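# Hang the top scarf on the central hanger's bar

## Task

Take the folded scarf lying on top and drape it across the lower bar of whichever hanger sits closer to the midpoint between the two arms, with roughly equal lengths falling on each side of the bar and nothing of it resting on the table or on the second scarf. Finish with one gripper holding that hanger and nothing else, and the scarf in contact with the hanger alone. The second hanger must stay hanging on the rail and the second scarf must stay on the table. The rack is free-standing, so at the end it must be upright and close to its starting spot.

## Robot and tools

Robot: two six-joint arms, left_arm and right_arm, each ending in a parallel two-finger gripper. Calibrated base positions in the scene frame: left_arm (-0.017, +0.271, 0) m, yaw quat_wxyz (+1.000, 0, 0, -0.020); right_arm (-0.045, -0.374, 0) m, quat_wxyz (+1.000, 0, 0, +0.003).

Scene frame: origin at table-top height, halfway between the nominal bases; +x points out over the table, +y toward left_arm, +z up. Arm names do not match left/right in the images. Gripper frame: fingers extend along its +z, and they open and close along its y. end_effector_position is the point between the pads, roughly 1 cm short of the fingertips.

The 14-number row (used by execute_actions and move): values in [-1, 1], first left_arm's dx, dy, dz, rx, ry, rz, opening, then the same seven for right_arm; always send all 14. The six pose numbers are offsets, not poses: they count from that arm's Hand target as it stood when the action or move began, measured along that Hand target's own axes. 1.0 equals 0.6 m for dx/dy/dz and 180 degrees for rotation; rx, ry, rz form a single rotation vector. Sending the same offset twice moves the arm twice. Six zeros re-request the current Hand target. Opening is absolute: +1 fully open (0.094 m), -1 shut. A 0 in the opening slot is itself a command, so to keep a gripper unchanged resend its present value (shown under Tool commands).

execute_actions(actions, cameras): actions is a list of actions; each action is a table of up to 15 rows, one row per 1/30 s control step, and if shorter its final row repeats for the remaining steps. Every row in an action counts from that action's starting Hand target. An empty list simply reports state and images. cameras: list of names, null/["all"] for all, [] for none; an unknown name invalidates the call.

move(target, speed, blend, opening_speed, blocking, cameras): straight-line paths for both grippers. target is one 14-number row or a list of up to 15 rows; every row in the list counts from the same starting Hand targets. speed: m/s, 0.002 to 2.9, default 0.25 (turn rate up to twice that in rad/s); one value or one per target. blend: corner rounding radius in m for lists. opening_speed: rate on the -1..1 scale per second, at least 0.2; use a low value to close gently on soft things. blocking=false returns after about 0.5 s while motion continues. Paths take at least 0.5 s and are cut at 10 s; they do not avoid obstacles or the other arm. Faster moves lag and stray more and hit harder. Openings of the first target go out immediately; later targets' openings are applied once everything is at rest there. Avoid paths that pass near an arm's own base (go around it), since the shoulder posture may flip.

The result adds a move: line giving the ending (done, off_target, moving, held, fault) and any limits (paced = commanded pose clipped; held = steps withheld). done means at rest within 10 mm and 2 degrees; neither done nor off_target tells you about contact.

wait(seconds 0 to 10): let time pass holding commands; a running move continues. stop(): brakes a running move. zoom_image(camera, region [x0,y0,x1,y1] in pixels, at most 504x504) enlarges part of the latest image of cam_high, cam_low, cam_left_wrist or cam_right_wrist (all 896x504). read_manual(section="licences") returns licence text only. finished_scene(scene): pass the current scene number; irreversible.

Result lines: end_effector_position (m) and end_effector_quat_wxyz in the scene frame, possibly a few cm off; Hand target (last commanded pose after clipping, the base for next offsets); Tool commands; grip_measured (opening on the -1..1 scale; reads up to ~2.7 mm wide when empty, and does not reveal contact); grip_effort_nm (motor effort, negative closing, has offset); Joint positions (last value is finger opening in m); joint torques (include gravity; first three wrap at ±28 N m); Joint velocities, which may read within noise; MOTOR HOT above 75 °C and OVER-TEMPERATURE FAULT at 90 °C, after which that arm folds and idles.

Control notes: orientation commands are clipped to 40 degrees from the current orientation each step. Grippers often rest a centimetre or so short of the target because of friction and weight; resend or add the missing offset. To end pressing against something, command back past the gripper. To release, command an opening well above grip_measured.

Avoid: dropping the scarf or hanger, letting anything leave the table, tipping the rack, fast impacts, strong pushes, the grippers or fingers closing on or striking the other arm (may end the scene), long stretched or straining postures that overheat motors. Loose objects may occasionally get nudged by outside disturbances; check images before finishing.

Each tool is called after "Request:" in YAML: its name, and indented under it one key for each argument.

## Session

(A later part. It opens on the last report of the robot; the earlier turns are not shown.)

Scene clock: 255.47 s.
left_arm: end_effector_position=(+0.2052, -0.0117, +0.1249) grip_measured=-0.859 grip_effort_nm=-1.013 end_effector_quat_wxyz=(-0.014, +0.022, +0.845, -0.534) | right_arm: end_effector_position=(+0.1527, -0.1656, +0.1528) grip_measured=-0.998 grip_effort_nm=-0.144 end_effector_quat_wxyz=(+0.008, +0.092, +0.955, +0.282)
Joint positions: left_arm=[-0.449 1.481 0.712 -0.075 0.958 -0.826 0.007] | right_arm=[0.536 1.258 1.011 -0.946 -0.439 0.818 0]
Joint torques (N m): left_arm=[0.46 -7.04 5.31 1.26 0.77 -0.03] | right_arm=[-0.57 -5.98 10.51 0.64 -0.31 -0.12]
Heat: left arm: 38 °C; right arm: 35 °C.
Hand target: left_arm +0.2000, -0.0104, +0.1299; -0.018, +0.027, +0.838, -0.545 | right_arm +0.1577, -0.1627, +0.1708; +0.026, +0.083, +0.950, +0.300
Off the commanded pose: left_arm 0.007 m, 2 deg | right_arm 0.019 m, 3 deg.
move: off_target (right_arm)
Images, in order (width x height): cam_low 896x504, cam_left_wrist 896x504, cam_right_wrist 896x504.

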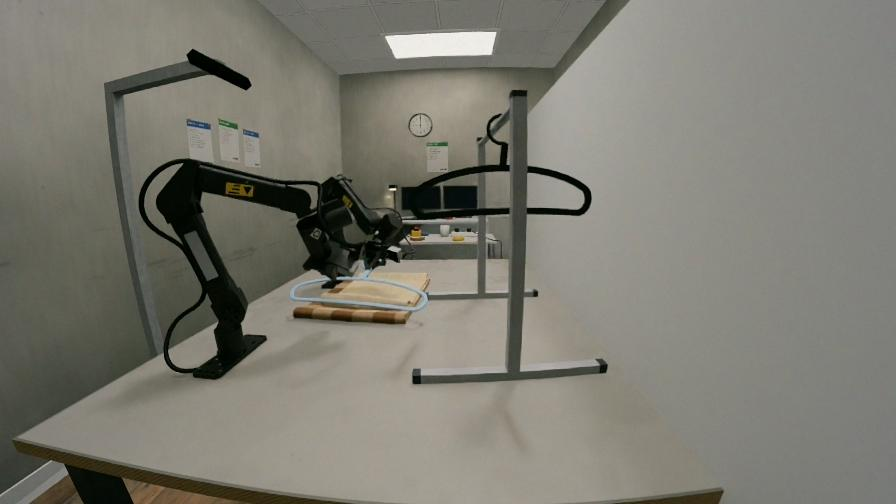

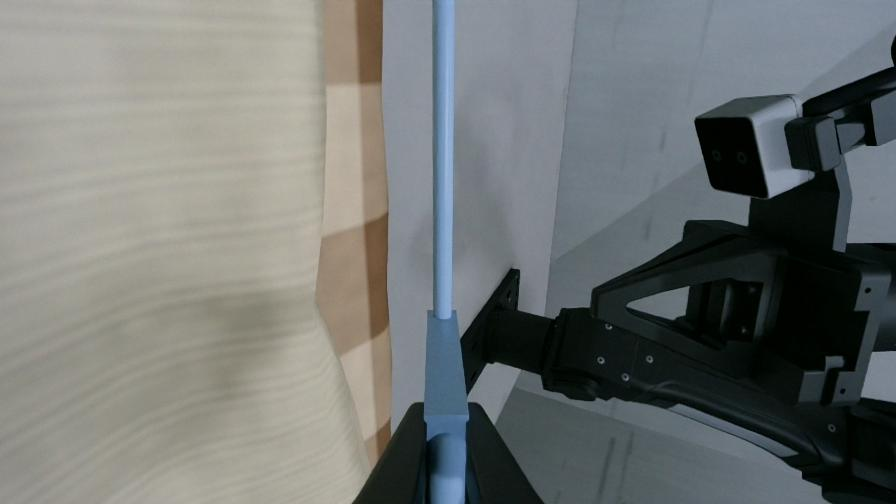

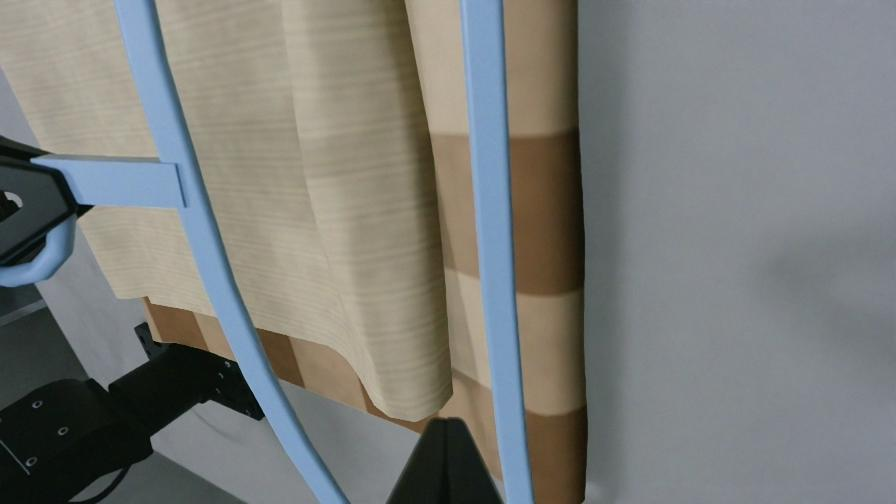

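Request:
move:
  target: [0,0,0,0,0,0,-1, -0.0113,0.0925,0.0565,0.111,0,0,-0.02]
  speed: 0.12
  cameras: ["cam_left_wrist","cam_right_wrist","cam_low"]

Request:
zoom_image:
  camera: "cam_low"
  region: [260, 240, 440, 360]

Scene clock: 259.10 s.
left_arm: end_effector_position=(+0.2052, -0.0118, +0.1250) grip_measured=-0.859 grip_effort_nm=-1.018 end_effector_quat_wxyz=(-0.014, +0.022, +0.845, -0.534) | right_arm: end_effector_position=(+0.1712, -0.1044, +0.1691) grip_measured=-0.022 grip_effort_nm=0.076 end_effector_quat_wxyz=(+0.003, +0.087, +0.988, +0.130)
Joint positions: left_arm=[-0.449 1.481 0.711 -0.074 0.959 -0.827 0.007] | right_arm=[0.807 1.655 1.528 -1.234 -0.156 1.003 0.046]
Joint torques (N m): left_arm=[0.43 -7.01 5.34 1.26 0.75 -0.05] | right_arm=[0.59 -6.69 10.3 0.32 0.03 0.03]
Heat: left arm: 38 °C; right arm: 36 °C.
Hand target: left_arm +0.2000, -0.0104, +0.1298; -0.018, +0.028, +0.838, -0.545 | right_arm +0.1755, -0.0999, +0.1749; +0.011, +0.086, +0.988, +0.130
Off the commanded pose: left_arm 0.007 m, 2 deg | right_arm 0.009 m, 1 deg.
move: done
Images, in order (width x height): cam_low 896x504, cam_left_wrist 896x504, cam_right_wrist 896x504.

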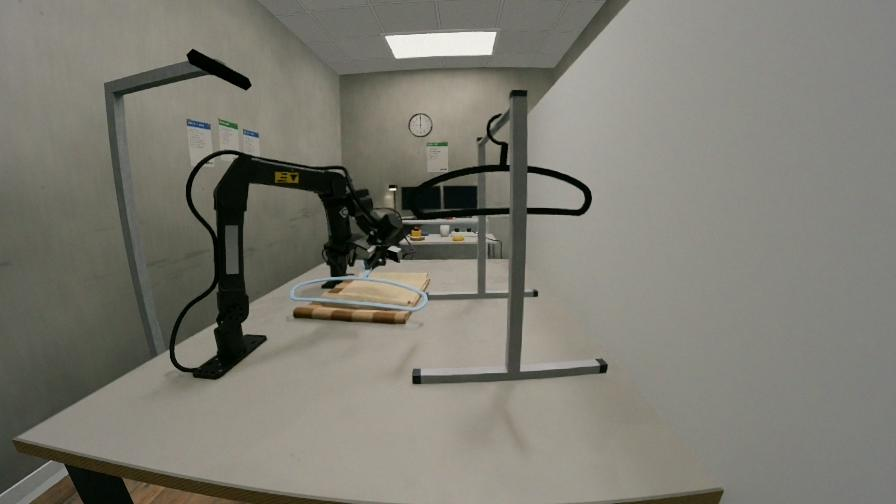

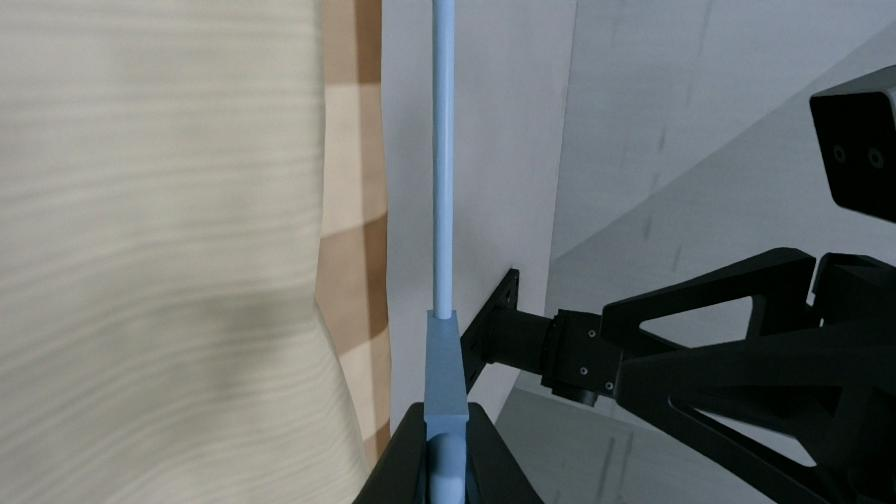

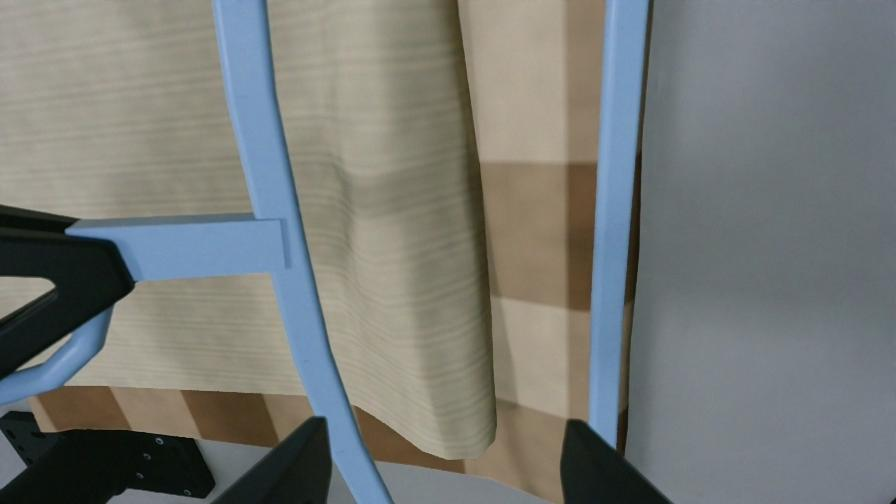

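Scaled by 2.800.

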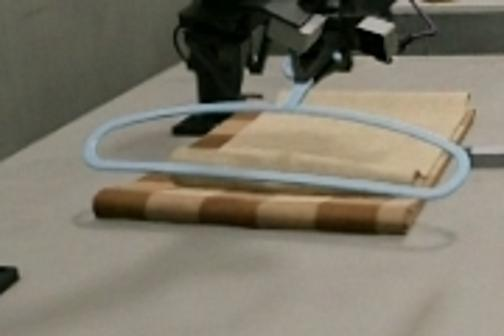

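Request:
move:
  target: [0.003,0.076,-0.0153,0,0,0,-1, 0,0,0,0,0,0,-0.1]
  speed: 0.1
  cameras: ["cam_left_wrist","cam_right_wrist","cam_low"]

Request:
zoom_image:
  camera: "cam_low"
  region: [260, 240, 440, 360]

Scene clock: 262.20 s.
left_arm: end_effector_position=(+0.2048, +0.0159, +0.0931) grip_measured=-0.859 grip_effort_nm=-1.018 end_effector_quat_wxyz=(-0.009, +0.022, +0.844, -0.536) | right_arm: end_effector_position=(+0.1711, -0.1047, +0.1690) grip_measured=-0.098 grip_effort_nm=-0.105 end_effector_quat_wxyz=(+0.003, +0.087, +0.988, +0.129)
Joint positions: left_arm=[-0.352 1.525 0.615 -0.03 1.017 -0.701 0.007] | right_arm=[0.807 1.655 1.528 -1.236 -0.155 1.003 0.042]
Joint torques (N m): left_arm=[0.46 -4.74 5.18 1.12 0.83 0.13] | right_arm=[0.59 -6.71 10.33 0.33 0.04 0.04]
Heat: left arm: 37 °C; right arm: 36 °C.
Hand target: left_arm +0.1999, +0.0165, +0.0919; -0.018, +0.027, +0.838, -0.545 | right_arm +0.1755, -0.0999, +0.1749; +0.011, +0.086, +0.988, +0.130
Off the commanded pose: left_arm 0.005 m, 2 deg | right_arm 0.009 m, 1 deg.
move: done
Images, in order (width x height): cam_low 896x504, cam_left_wrist 896x504, cam_right_wrist 896x504.

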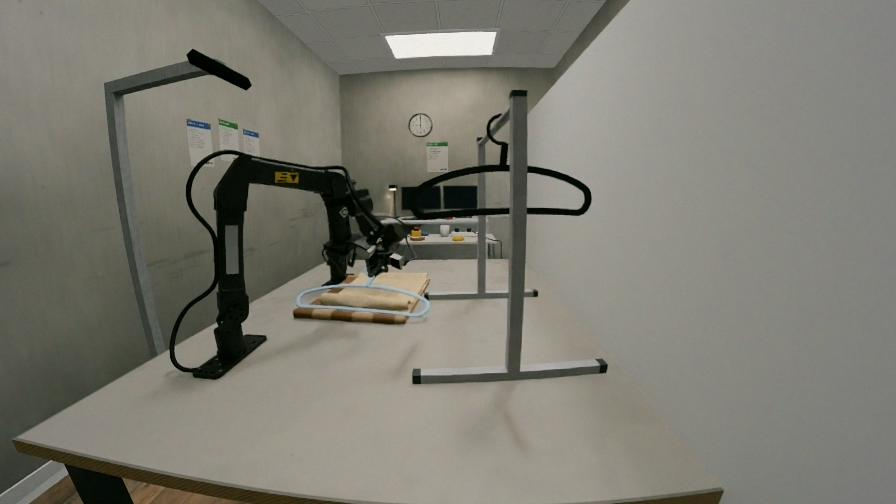

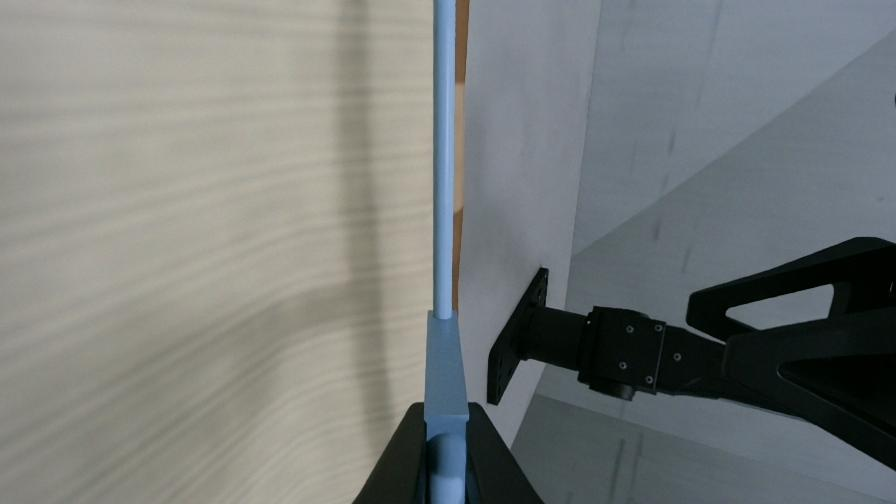

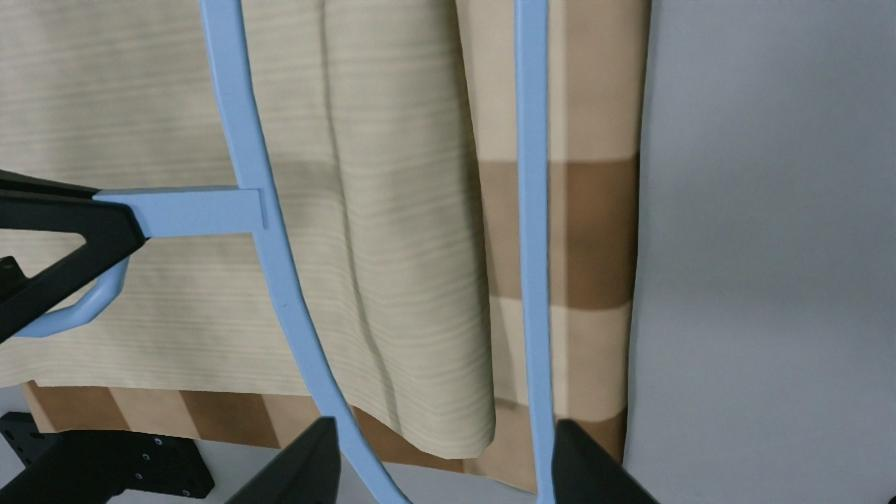

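Scaled by 2.800.

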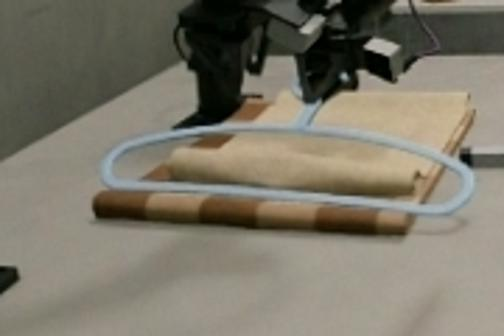

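Request:
move:
  target: [-0.0015,-0.005,0.0233,0,0,0,-1, 0.0052,0.0168,0.1495,0,0,0,-0.04]
  speed: 0.08
  cameras: ["cam_left_wrist","cam_right_wrist","cam_low"]

Request:
zoom_image:
  camera: "cam_low"
  region: [260, 240, 440, 360]

Scene clock: 265.13 s.
left_arm: end_effector_position=(+0.2060, +0.0027, +0.0953) grip_measured=-0.859 grip_effort_nm=-1.013 end_effector_quat_wxyz=(-0.007, +0.029, +0.837, -0.546) | right_arm: end_effector_position=(+0.1796, -0.0659, +0.0997) grip_measured=-0.042 grip_effort_nm=0.081 end_effector_quat_wxyz=(+0.011, +0.086, +0.986, +0.140)
Joint positions: left_arm=[-0.391 1.551 0.615 0.068 1.014 -0.763 0.007] | right_arm=[0.867 1.764 1.37 -0.931 -0.142 1.063 0.045]
Joint torques (N m): left_arm=[-0.57 -4.88 4.75 1.22 0.49 -0.04] | right_arm=[0.7 -7.86 5.64 0.59 0.05 0.03]
Heat: left arm: 37 °C; right arm: 35 °C.
Hand target: left_arm +0.1999, +0.0025, +0.0890; -0.018, +0.028, +0.838, -0.545 | right_arm +0.1781, -0.0668, +0.0909; +0.011, +0.086, +0.988, +0.130
Off the commanded pose: left_arm 0.009 m, 1 deg | right_arm 0.009 m, 1 deg.
move: done
Images, in order (width x height): cam_low 896x504, cam_left_wrist 896x504, cam_right_wrist 896x504.

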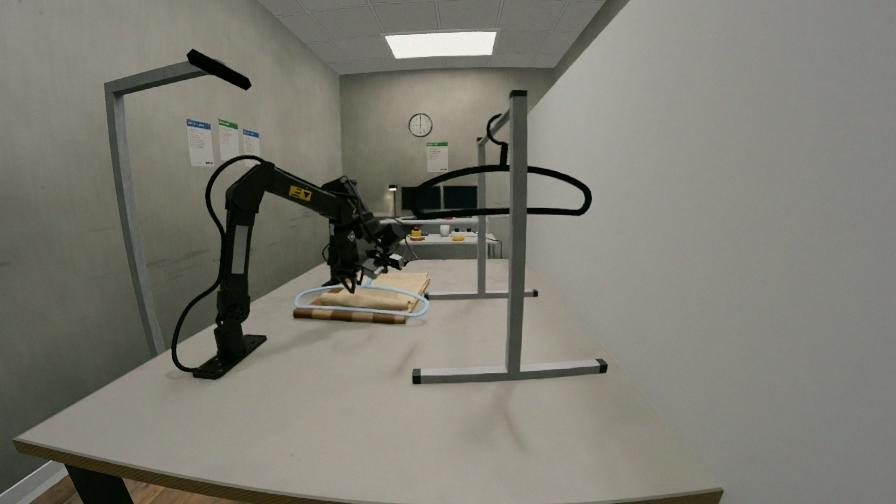

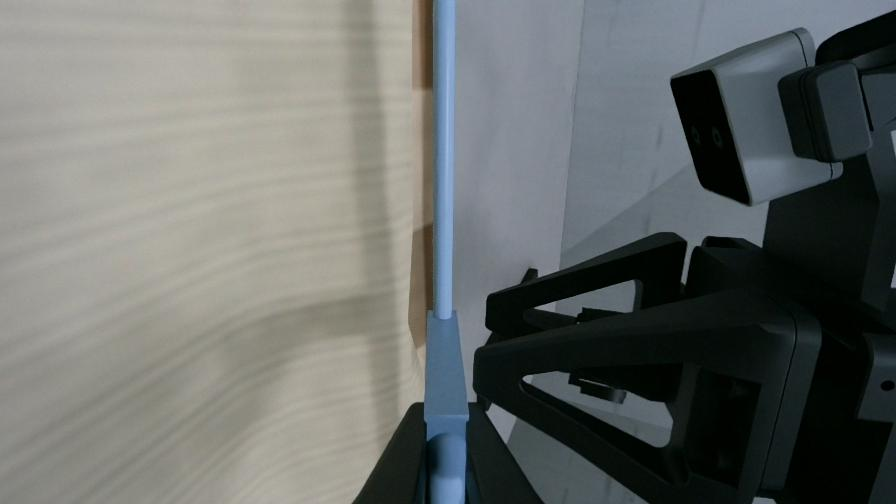

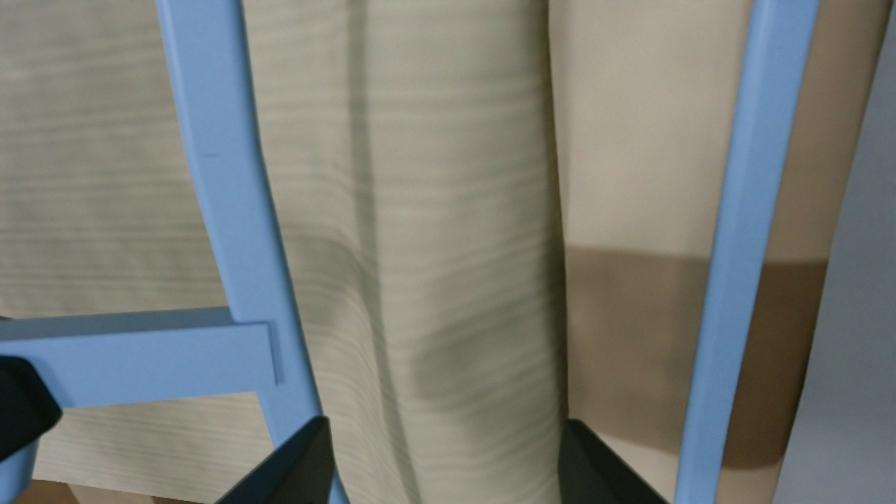

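Scaled by 2.800.

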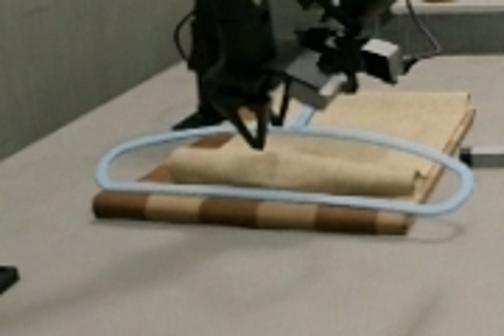

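Request:
move:
  target: [0,0,0,0,0,0,-1, -0.0005,-0.0338,0.1137,0,0,0,0.06]
  speed: 0.06
  cameras: ["cam_left_wrist","cam_right_wrist","cam_low"]

Request:
zoom_image:
  camera: "cam_low"
  region: [260, 240, 440, 360]

Scene clock: 267.83 s.
left_arm: end_effector_position=(+0.2062, +0.0027, +0.0952) grip_measured=-0.859 grip_effort_nm=-1.018 end_effector_quat_wxyz=(-0.007, +0.029, +0.837, -0.546) | right_arm: end_effector_position=(+0.1808, -0.0647, +0.0408) grip_measured=+0.058 grip_effort_nm=0.085 end_effector_quat_wxyz=(+0.015, +0.085, +0.985, +0.146)
Joint positions: left_arm=[-0.391 1.551 0.615 0.068 1.012 -0.763 0.007] | right_arm=[0.867 1.819 1.192 -0.685 -0.141 1.064 0.05]
Joint torques (N m): left_arm=[-0.59 -4.92 4.75 1.19 0.51 -0.05] | right_arm=[0.39 -6.41 3.48 0.91 0.04 0]
Heat: left arm: 36 °C; right arm: 35 °C.
Hand target: left_arm +0.1999, +0.0025, +0.0890; -0.018, +0.028, +0.838, -0.545 | right_arm +0.1779, -0.0687, +0.0197; +0.011, +0.086, +0.988, +0.130
Off the commanded pose: left_arm 0.009 m, 1 deg | right_arm 0.022 m, 2 deg.
move: off_target (right_arm)
Images, in order (width x height): cam_low 896x504, cam_left_wrist 896x504, cam_right_wrist 896x504.

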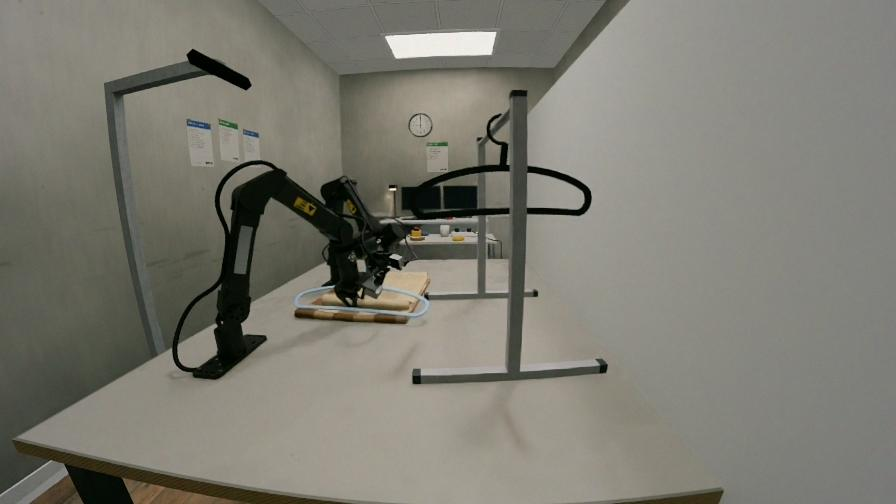

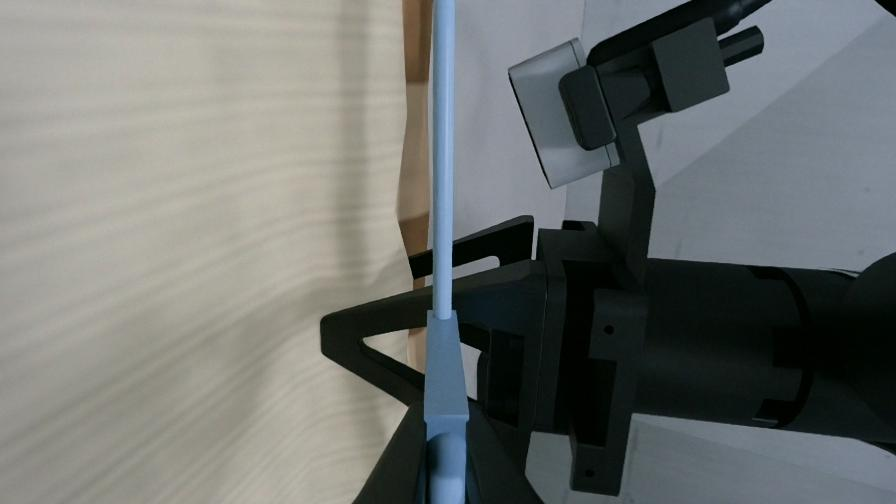

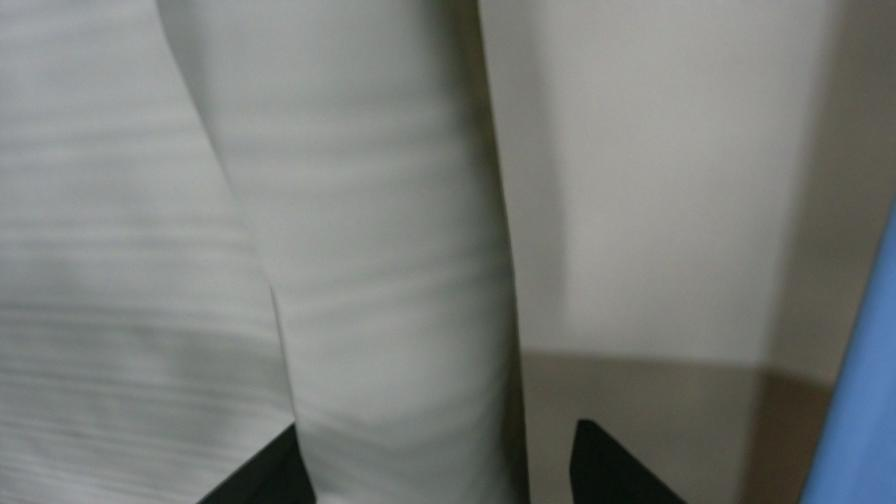

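Scaled by 2.800.

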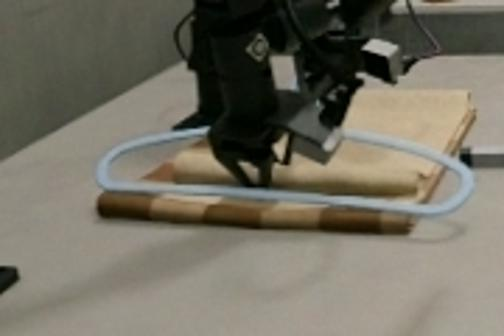

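Request:
zoom_image:
  camera: "cam_right_wrist"
  region: [150, 200, 550, 504]

Scaled by 1.260.

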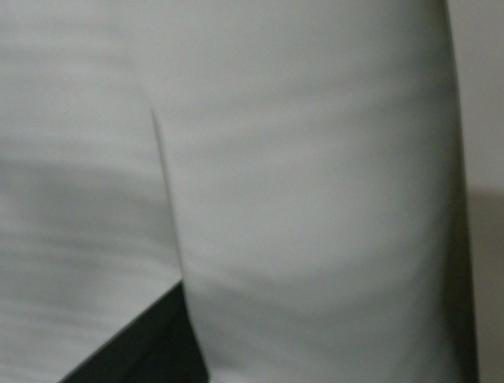

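Request:
move:
  target: [0,0,0,0,0,0,-1, 0,-0.007,0.028,0,0,0,0.06]
  speed: 0.04
  cameras: []

Request:
move:
  target: [0,0,0,0,0,0,-1, 0,0,0,0,0,0,-0.7]
  opening_speed: 0.3
  cameras: ["cam_left_wrist","cam_right_wrist","cam_low"]

Request:
zoom_image:
  camera: "cam_low"
  region: [260, 240, 440, 360]

Scene clock: 269.47 s.
left_arm: end_effector_position=(+0.2068, +0.0029, +0.0947) grip_measured=-0.859 grip_effort_nm=-1.018 end_effector_quat_wxyz=(-0.005, +0.028, +0.838, -0.544) | right_arm: end_effector_position=(+0.1820, -0.0631, +0.0393) grip_measured=+0.058 grip_effort_nm=0.071 end_effector_quat_wxyz=(+0.021, +0.085, +0.984, +0.154)
Joint positions: left_arm=[-0.391 1.551 0.615 0.068 1.008 -0.763 0.007] | right_arm=[0.867 1.814 1.174 -0.652 -0.141 1.064 0.05]
Joint torques (N m): left_arm=[-0.57 -4.92 4.72 1.2 0.57 -0.05] | right_arm=[0.4 -4.16 1.72 1.24 0.04 0]
Heat: left arm: 35 °C; right arm: 35 °C.
Hand target: left_arm +0.1999, +0.0025, +0.0890; -0.018, +0.028, +0.838, -0.545 | right_arm +0.1779, -0.0685, +0.0024; +0.011, +0.086, +0.988, +0.130
Off the commanded pose: left_arm 0.009 m, 1 deg | right_arm 0.037 m, 3 deg.
move: off_target (right_arm)
No camera images: "cameras" was empty.

Scene clock: 272.20 s.
left_arm: end_effector_position=(+0.2073, +0.0031, +0.0942) grip_measured=-0.859 grip_effort_nm=-1.018 end_effector_quat_wxyz=(-0.004, +0.027, +0.839, -0.543) | right_arm: end_effector_position=(+0.1911, -0.0503, +0.0386) grip_measured=-0.694 grip_effort_nm=-0.344 end_effector_quat_wxyz=(+0.036, +0.081, +0.979, +0.182)
Joint positions: left_arm=[-0.391 1.551 0.615 0.068 1.004 -0.763 0.007] | right_arm=[0.867 1.824 1.162 -0.565 -0.149 1.064 0.014]
Joint torques (N m): left_arm=[-0.58 -4.89 4.74 1.2 0.6 -0.05] | right_arm=[0.44 -4.85 3.22 0.46 0.11 0]
Heat: left arm: 35 °C; right arm: 34 °C.
Hand target: left_arm +0.1999, +0.0025, +0.0890; -0.018, +0.028, +0.838, -0.545 | right_arm +0.1780, -0.0684, +0.0024; +0.011, +0.086, +0.988, +0.130
Off the commanded pose: left_arm 0.009 m, 2 deg | right_arm 0.043 m, 7 deg.
move: off_target (right_arm)
Images, in order (width x height): cam_low 896x504, cam_left_wrist 896x504, cam_right_wrist 896x504.

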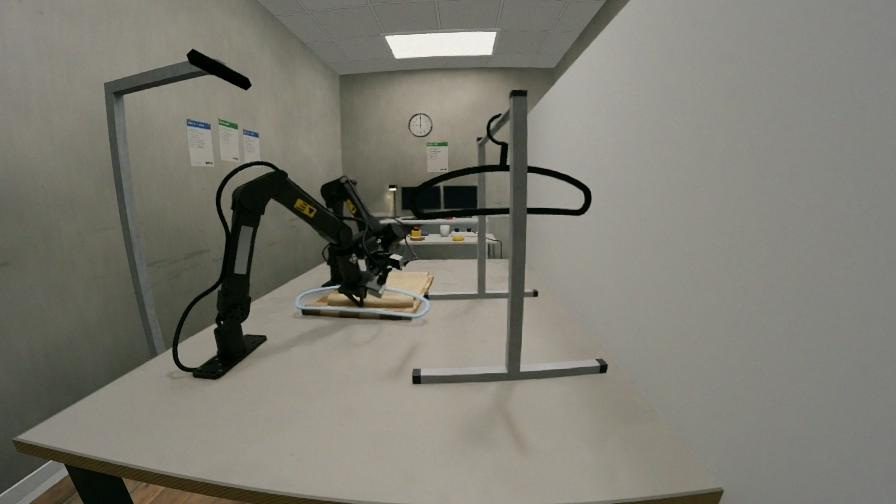

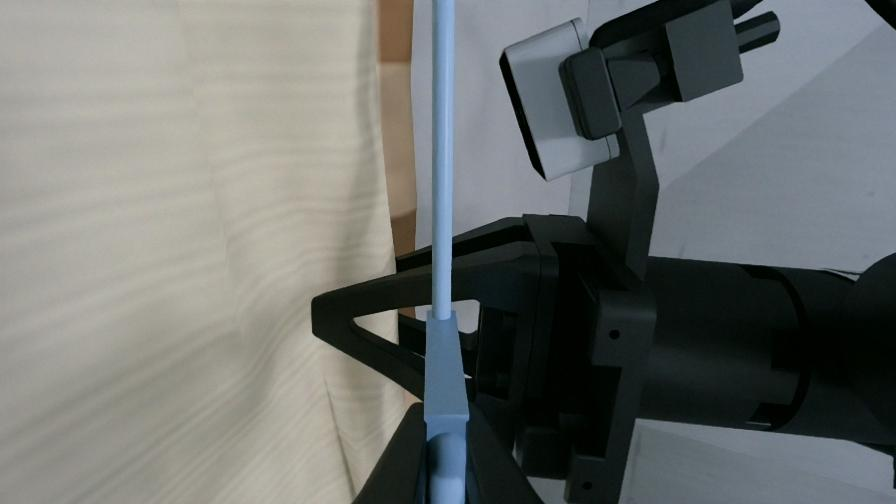

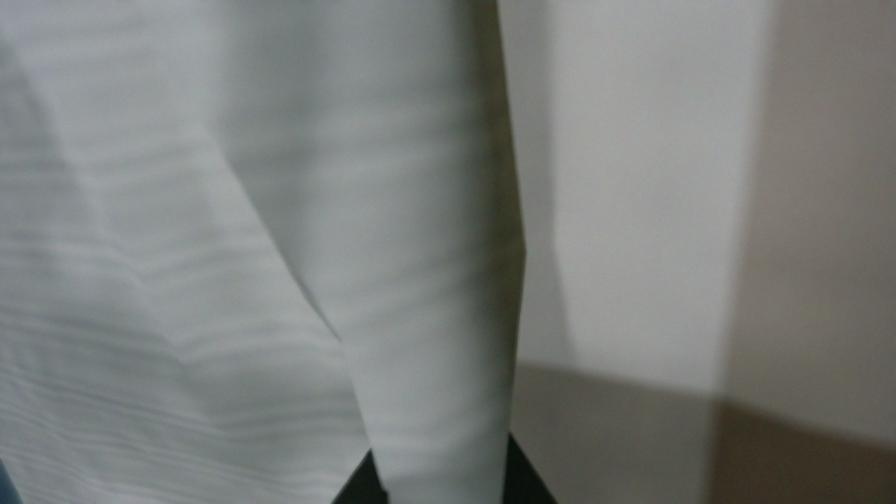

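Scaled by 2.800.

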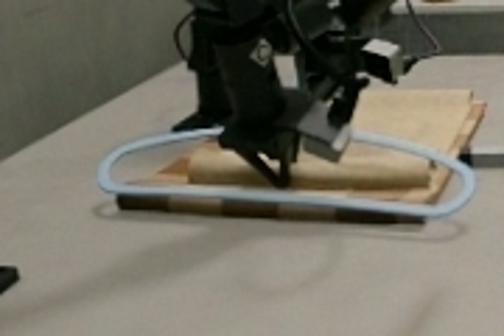

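Request:
move:
  target: [0,0,0,0,0,0,-1, 0,0,0,0,0,0,-1]
  opening_speed: 0.3
  cameras: ["cam_left_wrist","cam_right_wrist","cam_low"]

Request:
zoom_image:
  camera: "cam_low"
  region: [260, 240, 440, 360]

Scene clock: 273.67 s.
left_arm: end_effector_position=(+0.2073, +0.0031, +0.0942) grip_measured=-0.859 grip_effort_nm=-1.013 end_effector_quat_wxyz=(-0.004, +0.027, +0.839, -0.543) | right_arm: end_effector_position=(+0.1916, -0.0493, +0.0390) grip_measured=-0.843 grip_effort_nm=-1.023 end_effector_quat_wxyz=(+0.037, +0.081, +0.979, +0.184)
Joint positions: left_arm=[-0.391 1.551 0.615 0.068 1.004 -0.763 0.007] | right_arm=[0.867 1.824 1.162 -0.56 -0.15 1.064 0.007]
Joint torques (N m): left_arm=[-0.57 -4.88 4.75 1.2 0.61 -0.05] | right_arm=[0.44 -4.86 3.28 0.43 0.13 0]
Heat: left arm: 34 °C; right arm: 34 °C.
Hand target: left_arm +0.1999, +0.0025, +0.0890; -0.018, +0.028, +0.838, -0.545 | right_arm +0.1780, -0.0685, +0.0023; +0.011, +0.087, +0.988, +0.130
Off the commanded pose: left_arm 0.009 m, 2 deg | right_arm 0.044 m, 7 deg.
move: off_target (right_arm)
Images, in order (width x height): cam_low 896x504, cam_left_wrist 896x504, cam_right_wrist 896x504.

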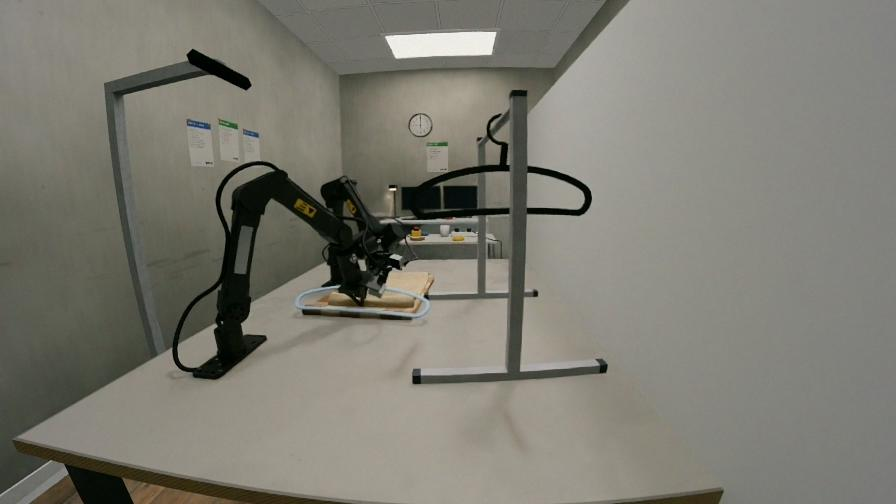

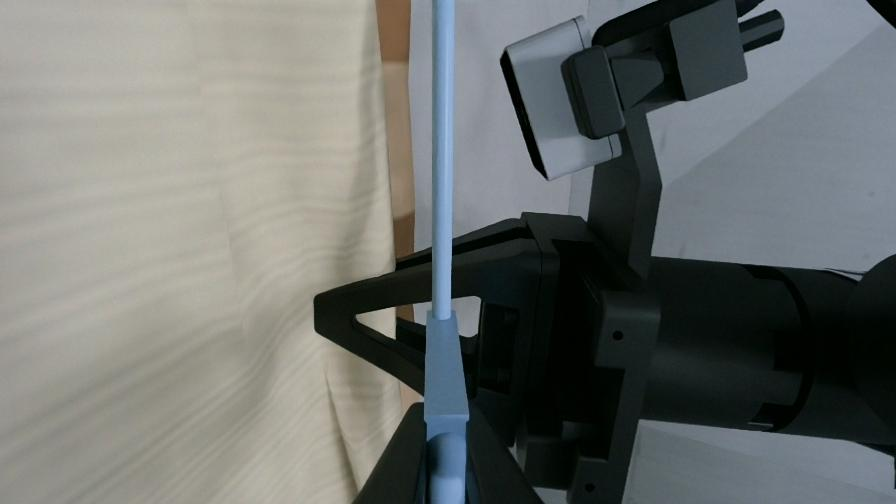

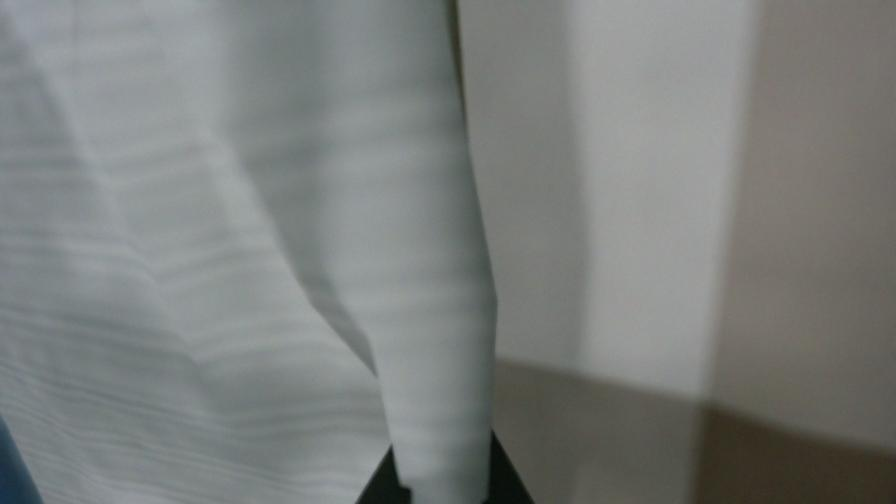

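Scaled by 2.800.

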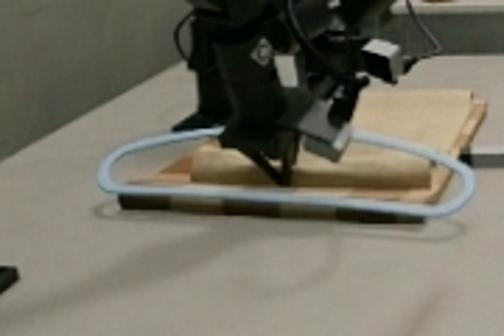

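Request:
move:
  target: [0,0,0,0,0,0,-1, -0.0105,0.0433,-0.1317,0,0,0,-1]
  speed: 0.05
  cameras: ["cam_left_wrist","cam_right_wrist","cam_low"]

Request:
zoom_image:
  camera: "cam_low"
  region: [260, 240, 440, 360]

Scene clock: 276.47 s.
left_arm: end_effector_position=(+0.2074, +0.0031, +0.0943) grip_measured=-0.859 grip_effort_nm=-1.013 end_effector_quat_wxyz=(-0.005, +0.027, +0.839, -0.543) | right_arm: end_effector_position=(+0.1781, -0.0670, +0.0688) grip_measured=-0.903 grip_effort_nm=-1.048 end_effector_quat_wxyz=(-0.004, +0.088, +0.989, +0.121)
Joint positions: left_arm=[-0.391 1.551 0.615 0.069 1.004 -0.765 0.007] | right_arm=[0.867 1.824 1.33 -0.881 -0.145 1.063 0.005]
Joint torques (N m): left_arm=[-0.59 -4.9 4.74 1.2 0.6 -0.03] | right_arm=[-0.4 -11.02 9.8 0.19 0.05 -0.08]
Heat: left arm: 34 °C; right arm: 35 °C.
Hand target: left_arm +0.1999, +0.0025, +0.0890; -0.018, +0.028, +0.838, -0.545 | right_arm +0.1851, -0.0651, +0.0854; +0.011, +0.086, +0.988, +0.130
Off the commanded pose: left_arm 0.009 m, 2 deg | right_arm 0.018 m, 2 deg.
move: off_target (right_arm)
Images, in order (width x height): cam_low 896x504, cam_left_wrist 896x504, cam_right_wrist 896x504.

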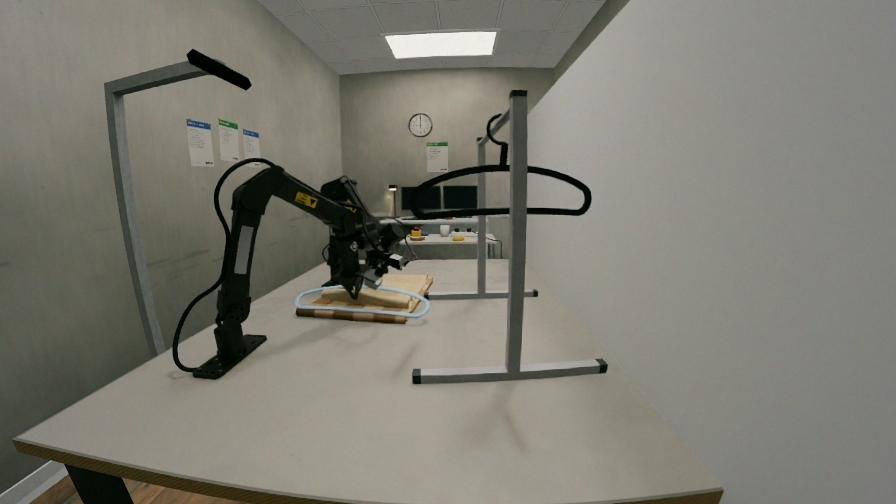

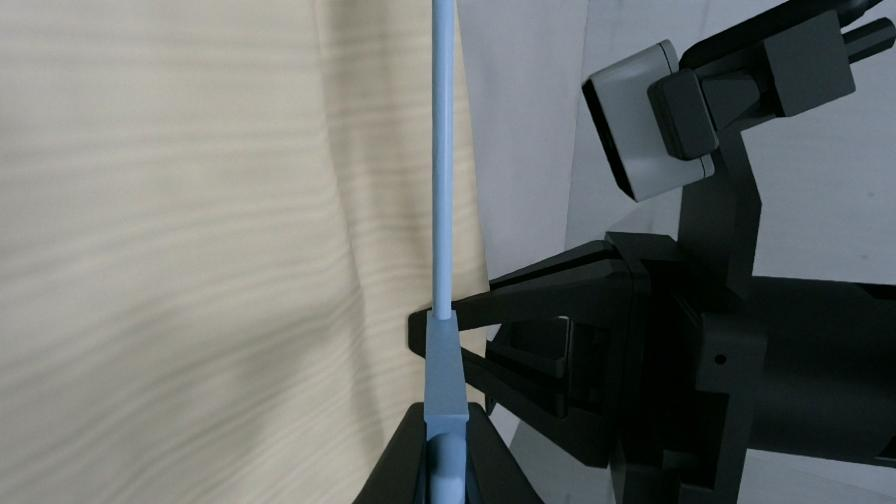

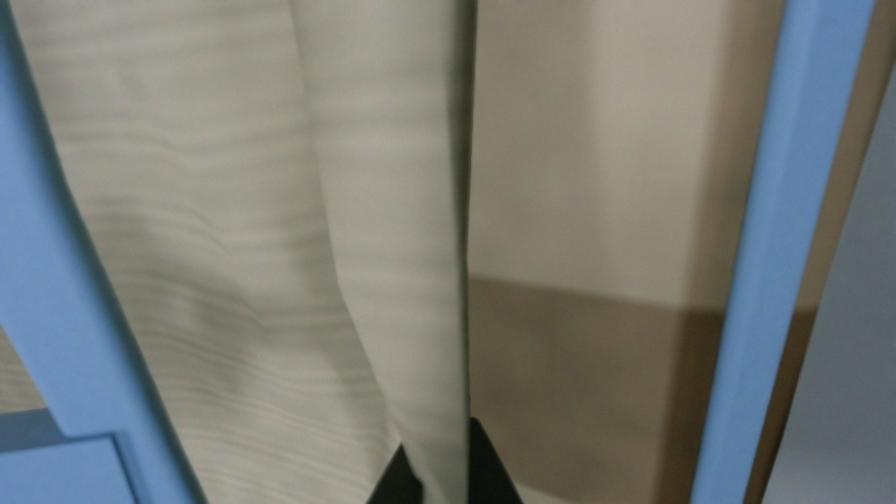

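Scaled by 2.800.

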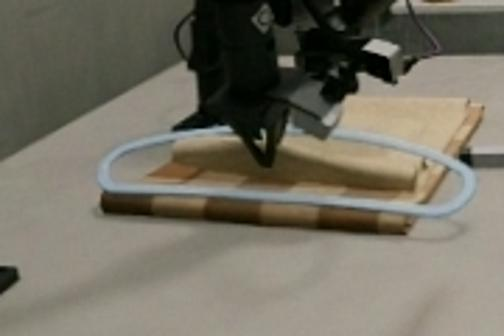

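Request:
move:
  target: [0,0,0,0,0,0,-1, 0,0.02,-0.12,0,0,0,-1]
  speed: 0.05
  cameras: ["cam_left_wrist","cam_right_wrist","cam_low"]

Request:
zoom_image:
  camera: "cam_low"
  region: [260, 240, 440, 360]

Scene clock: 279.07 s.
left_arm: end_effector_position=(+0.2075, +0.0030, +0.0944) grip_measured=-0.859 grip_effort_nm=-1.013 end_effector_quat_wxyz=(-0.004, +0.027, +0.839, -0.544) | right_arm: end_effector_position=(+0.1783, -0.0731, +0.1299) grip_measured=-0.905 grip_effort_nm=-1.048 end_effector_quat_wxyz=(-0.011, +0.089, +0.991, +0.104)
Joint positions: left_arm=[-0.391 1.551 0.615 0.07 1.004 -0.766 0.007] | right_arm=[0.859 1.81 1.563 -1.167 -0.138 1.055 0.004]
Joint torques (N m): left_arm=[-0.57 -4.9 4.74 1.19 0.6 -0.03] | right_arm=[-0.65 -13.24 10.41 0.17 -0.03 -0.1]
Heat: left arm: 33 °C; right arm: 36 °C.
Hand target: left_arm +0.1999, +0.0025, +0.0890; -0.018, +0.028, +0.838, -0.545 | right_arm +0.1839, -0.0720, +0.1581; +0.011, +0.086, +0.988, +0.130
Off the commanded pose: left_arm 0.009 m, 2 deg | right_arm 0.029 m, 4 deg.
move: off_target (right_arm)
Images, in order (width x height): cam_low 896x504, cam_left_wrist 896x504, cam_right_wrist 896x504.

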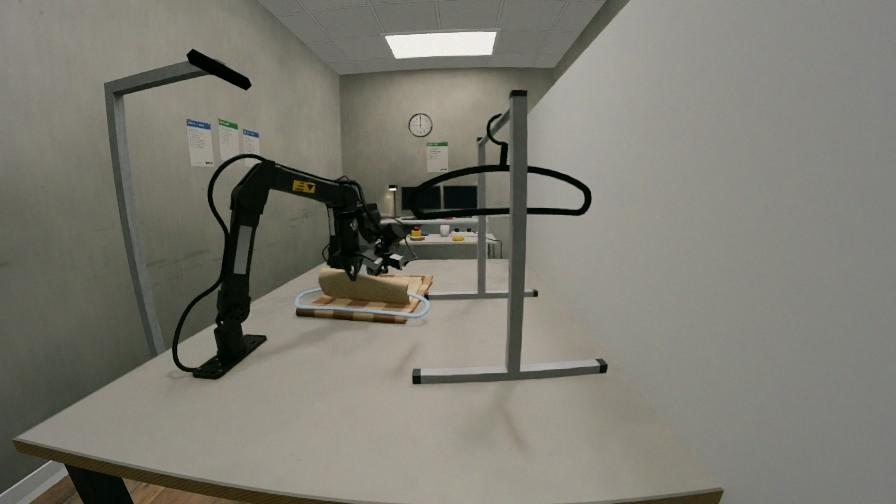

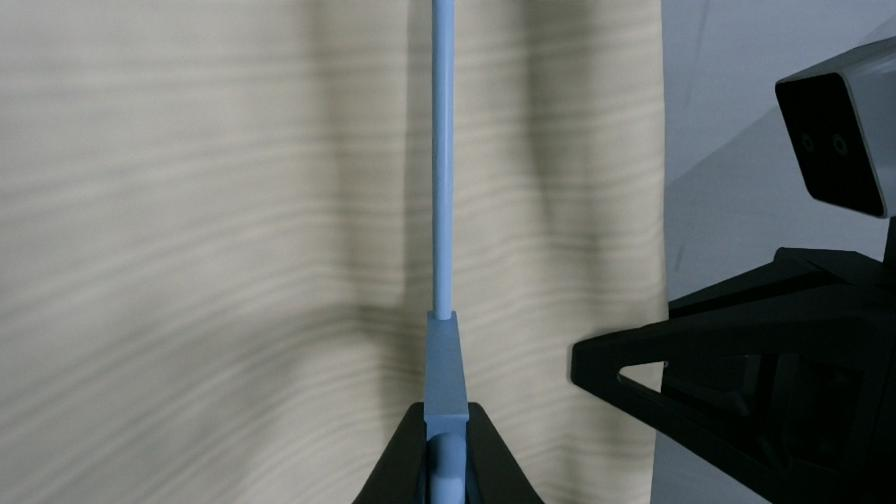

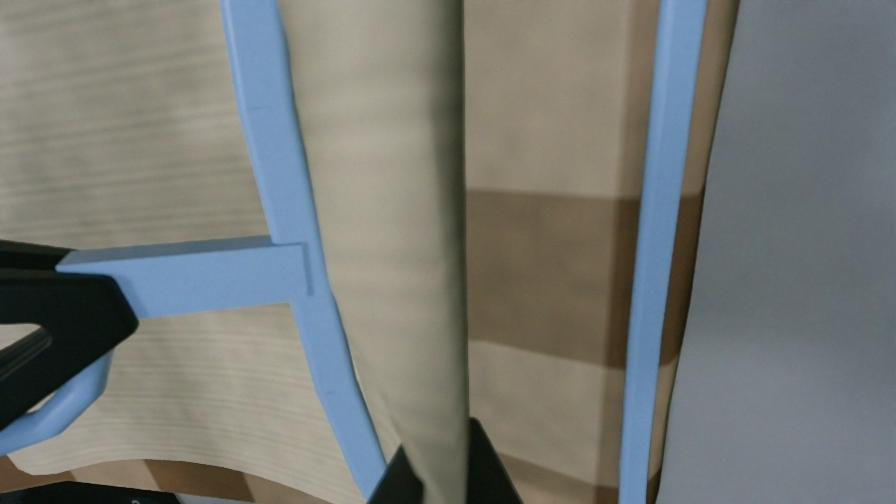

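Scaled by 2.800.

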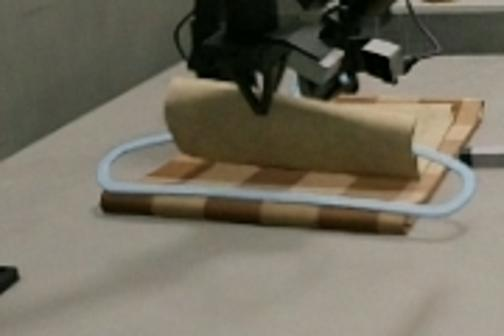

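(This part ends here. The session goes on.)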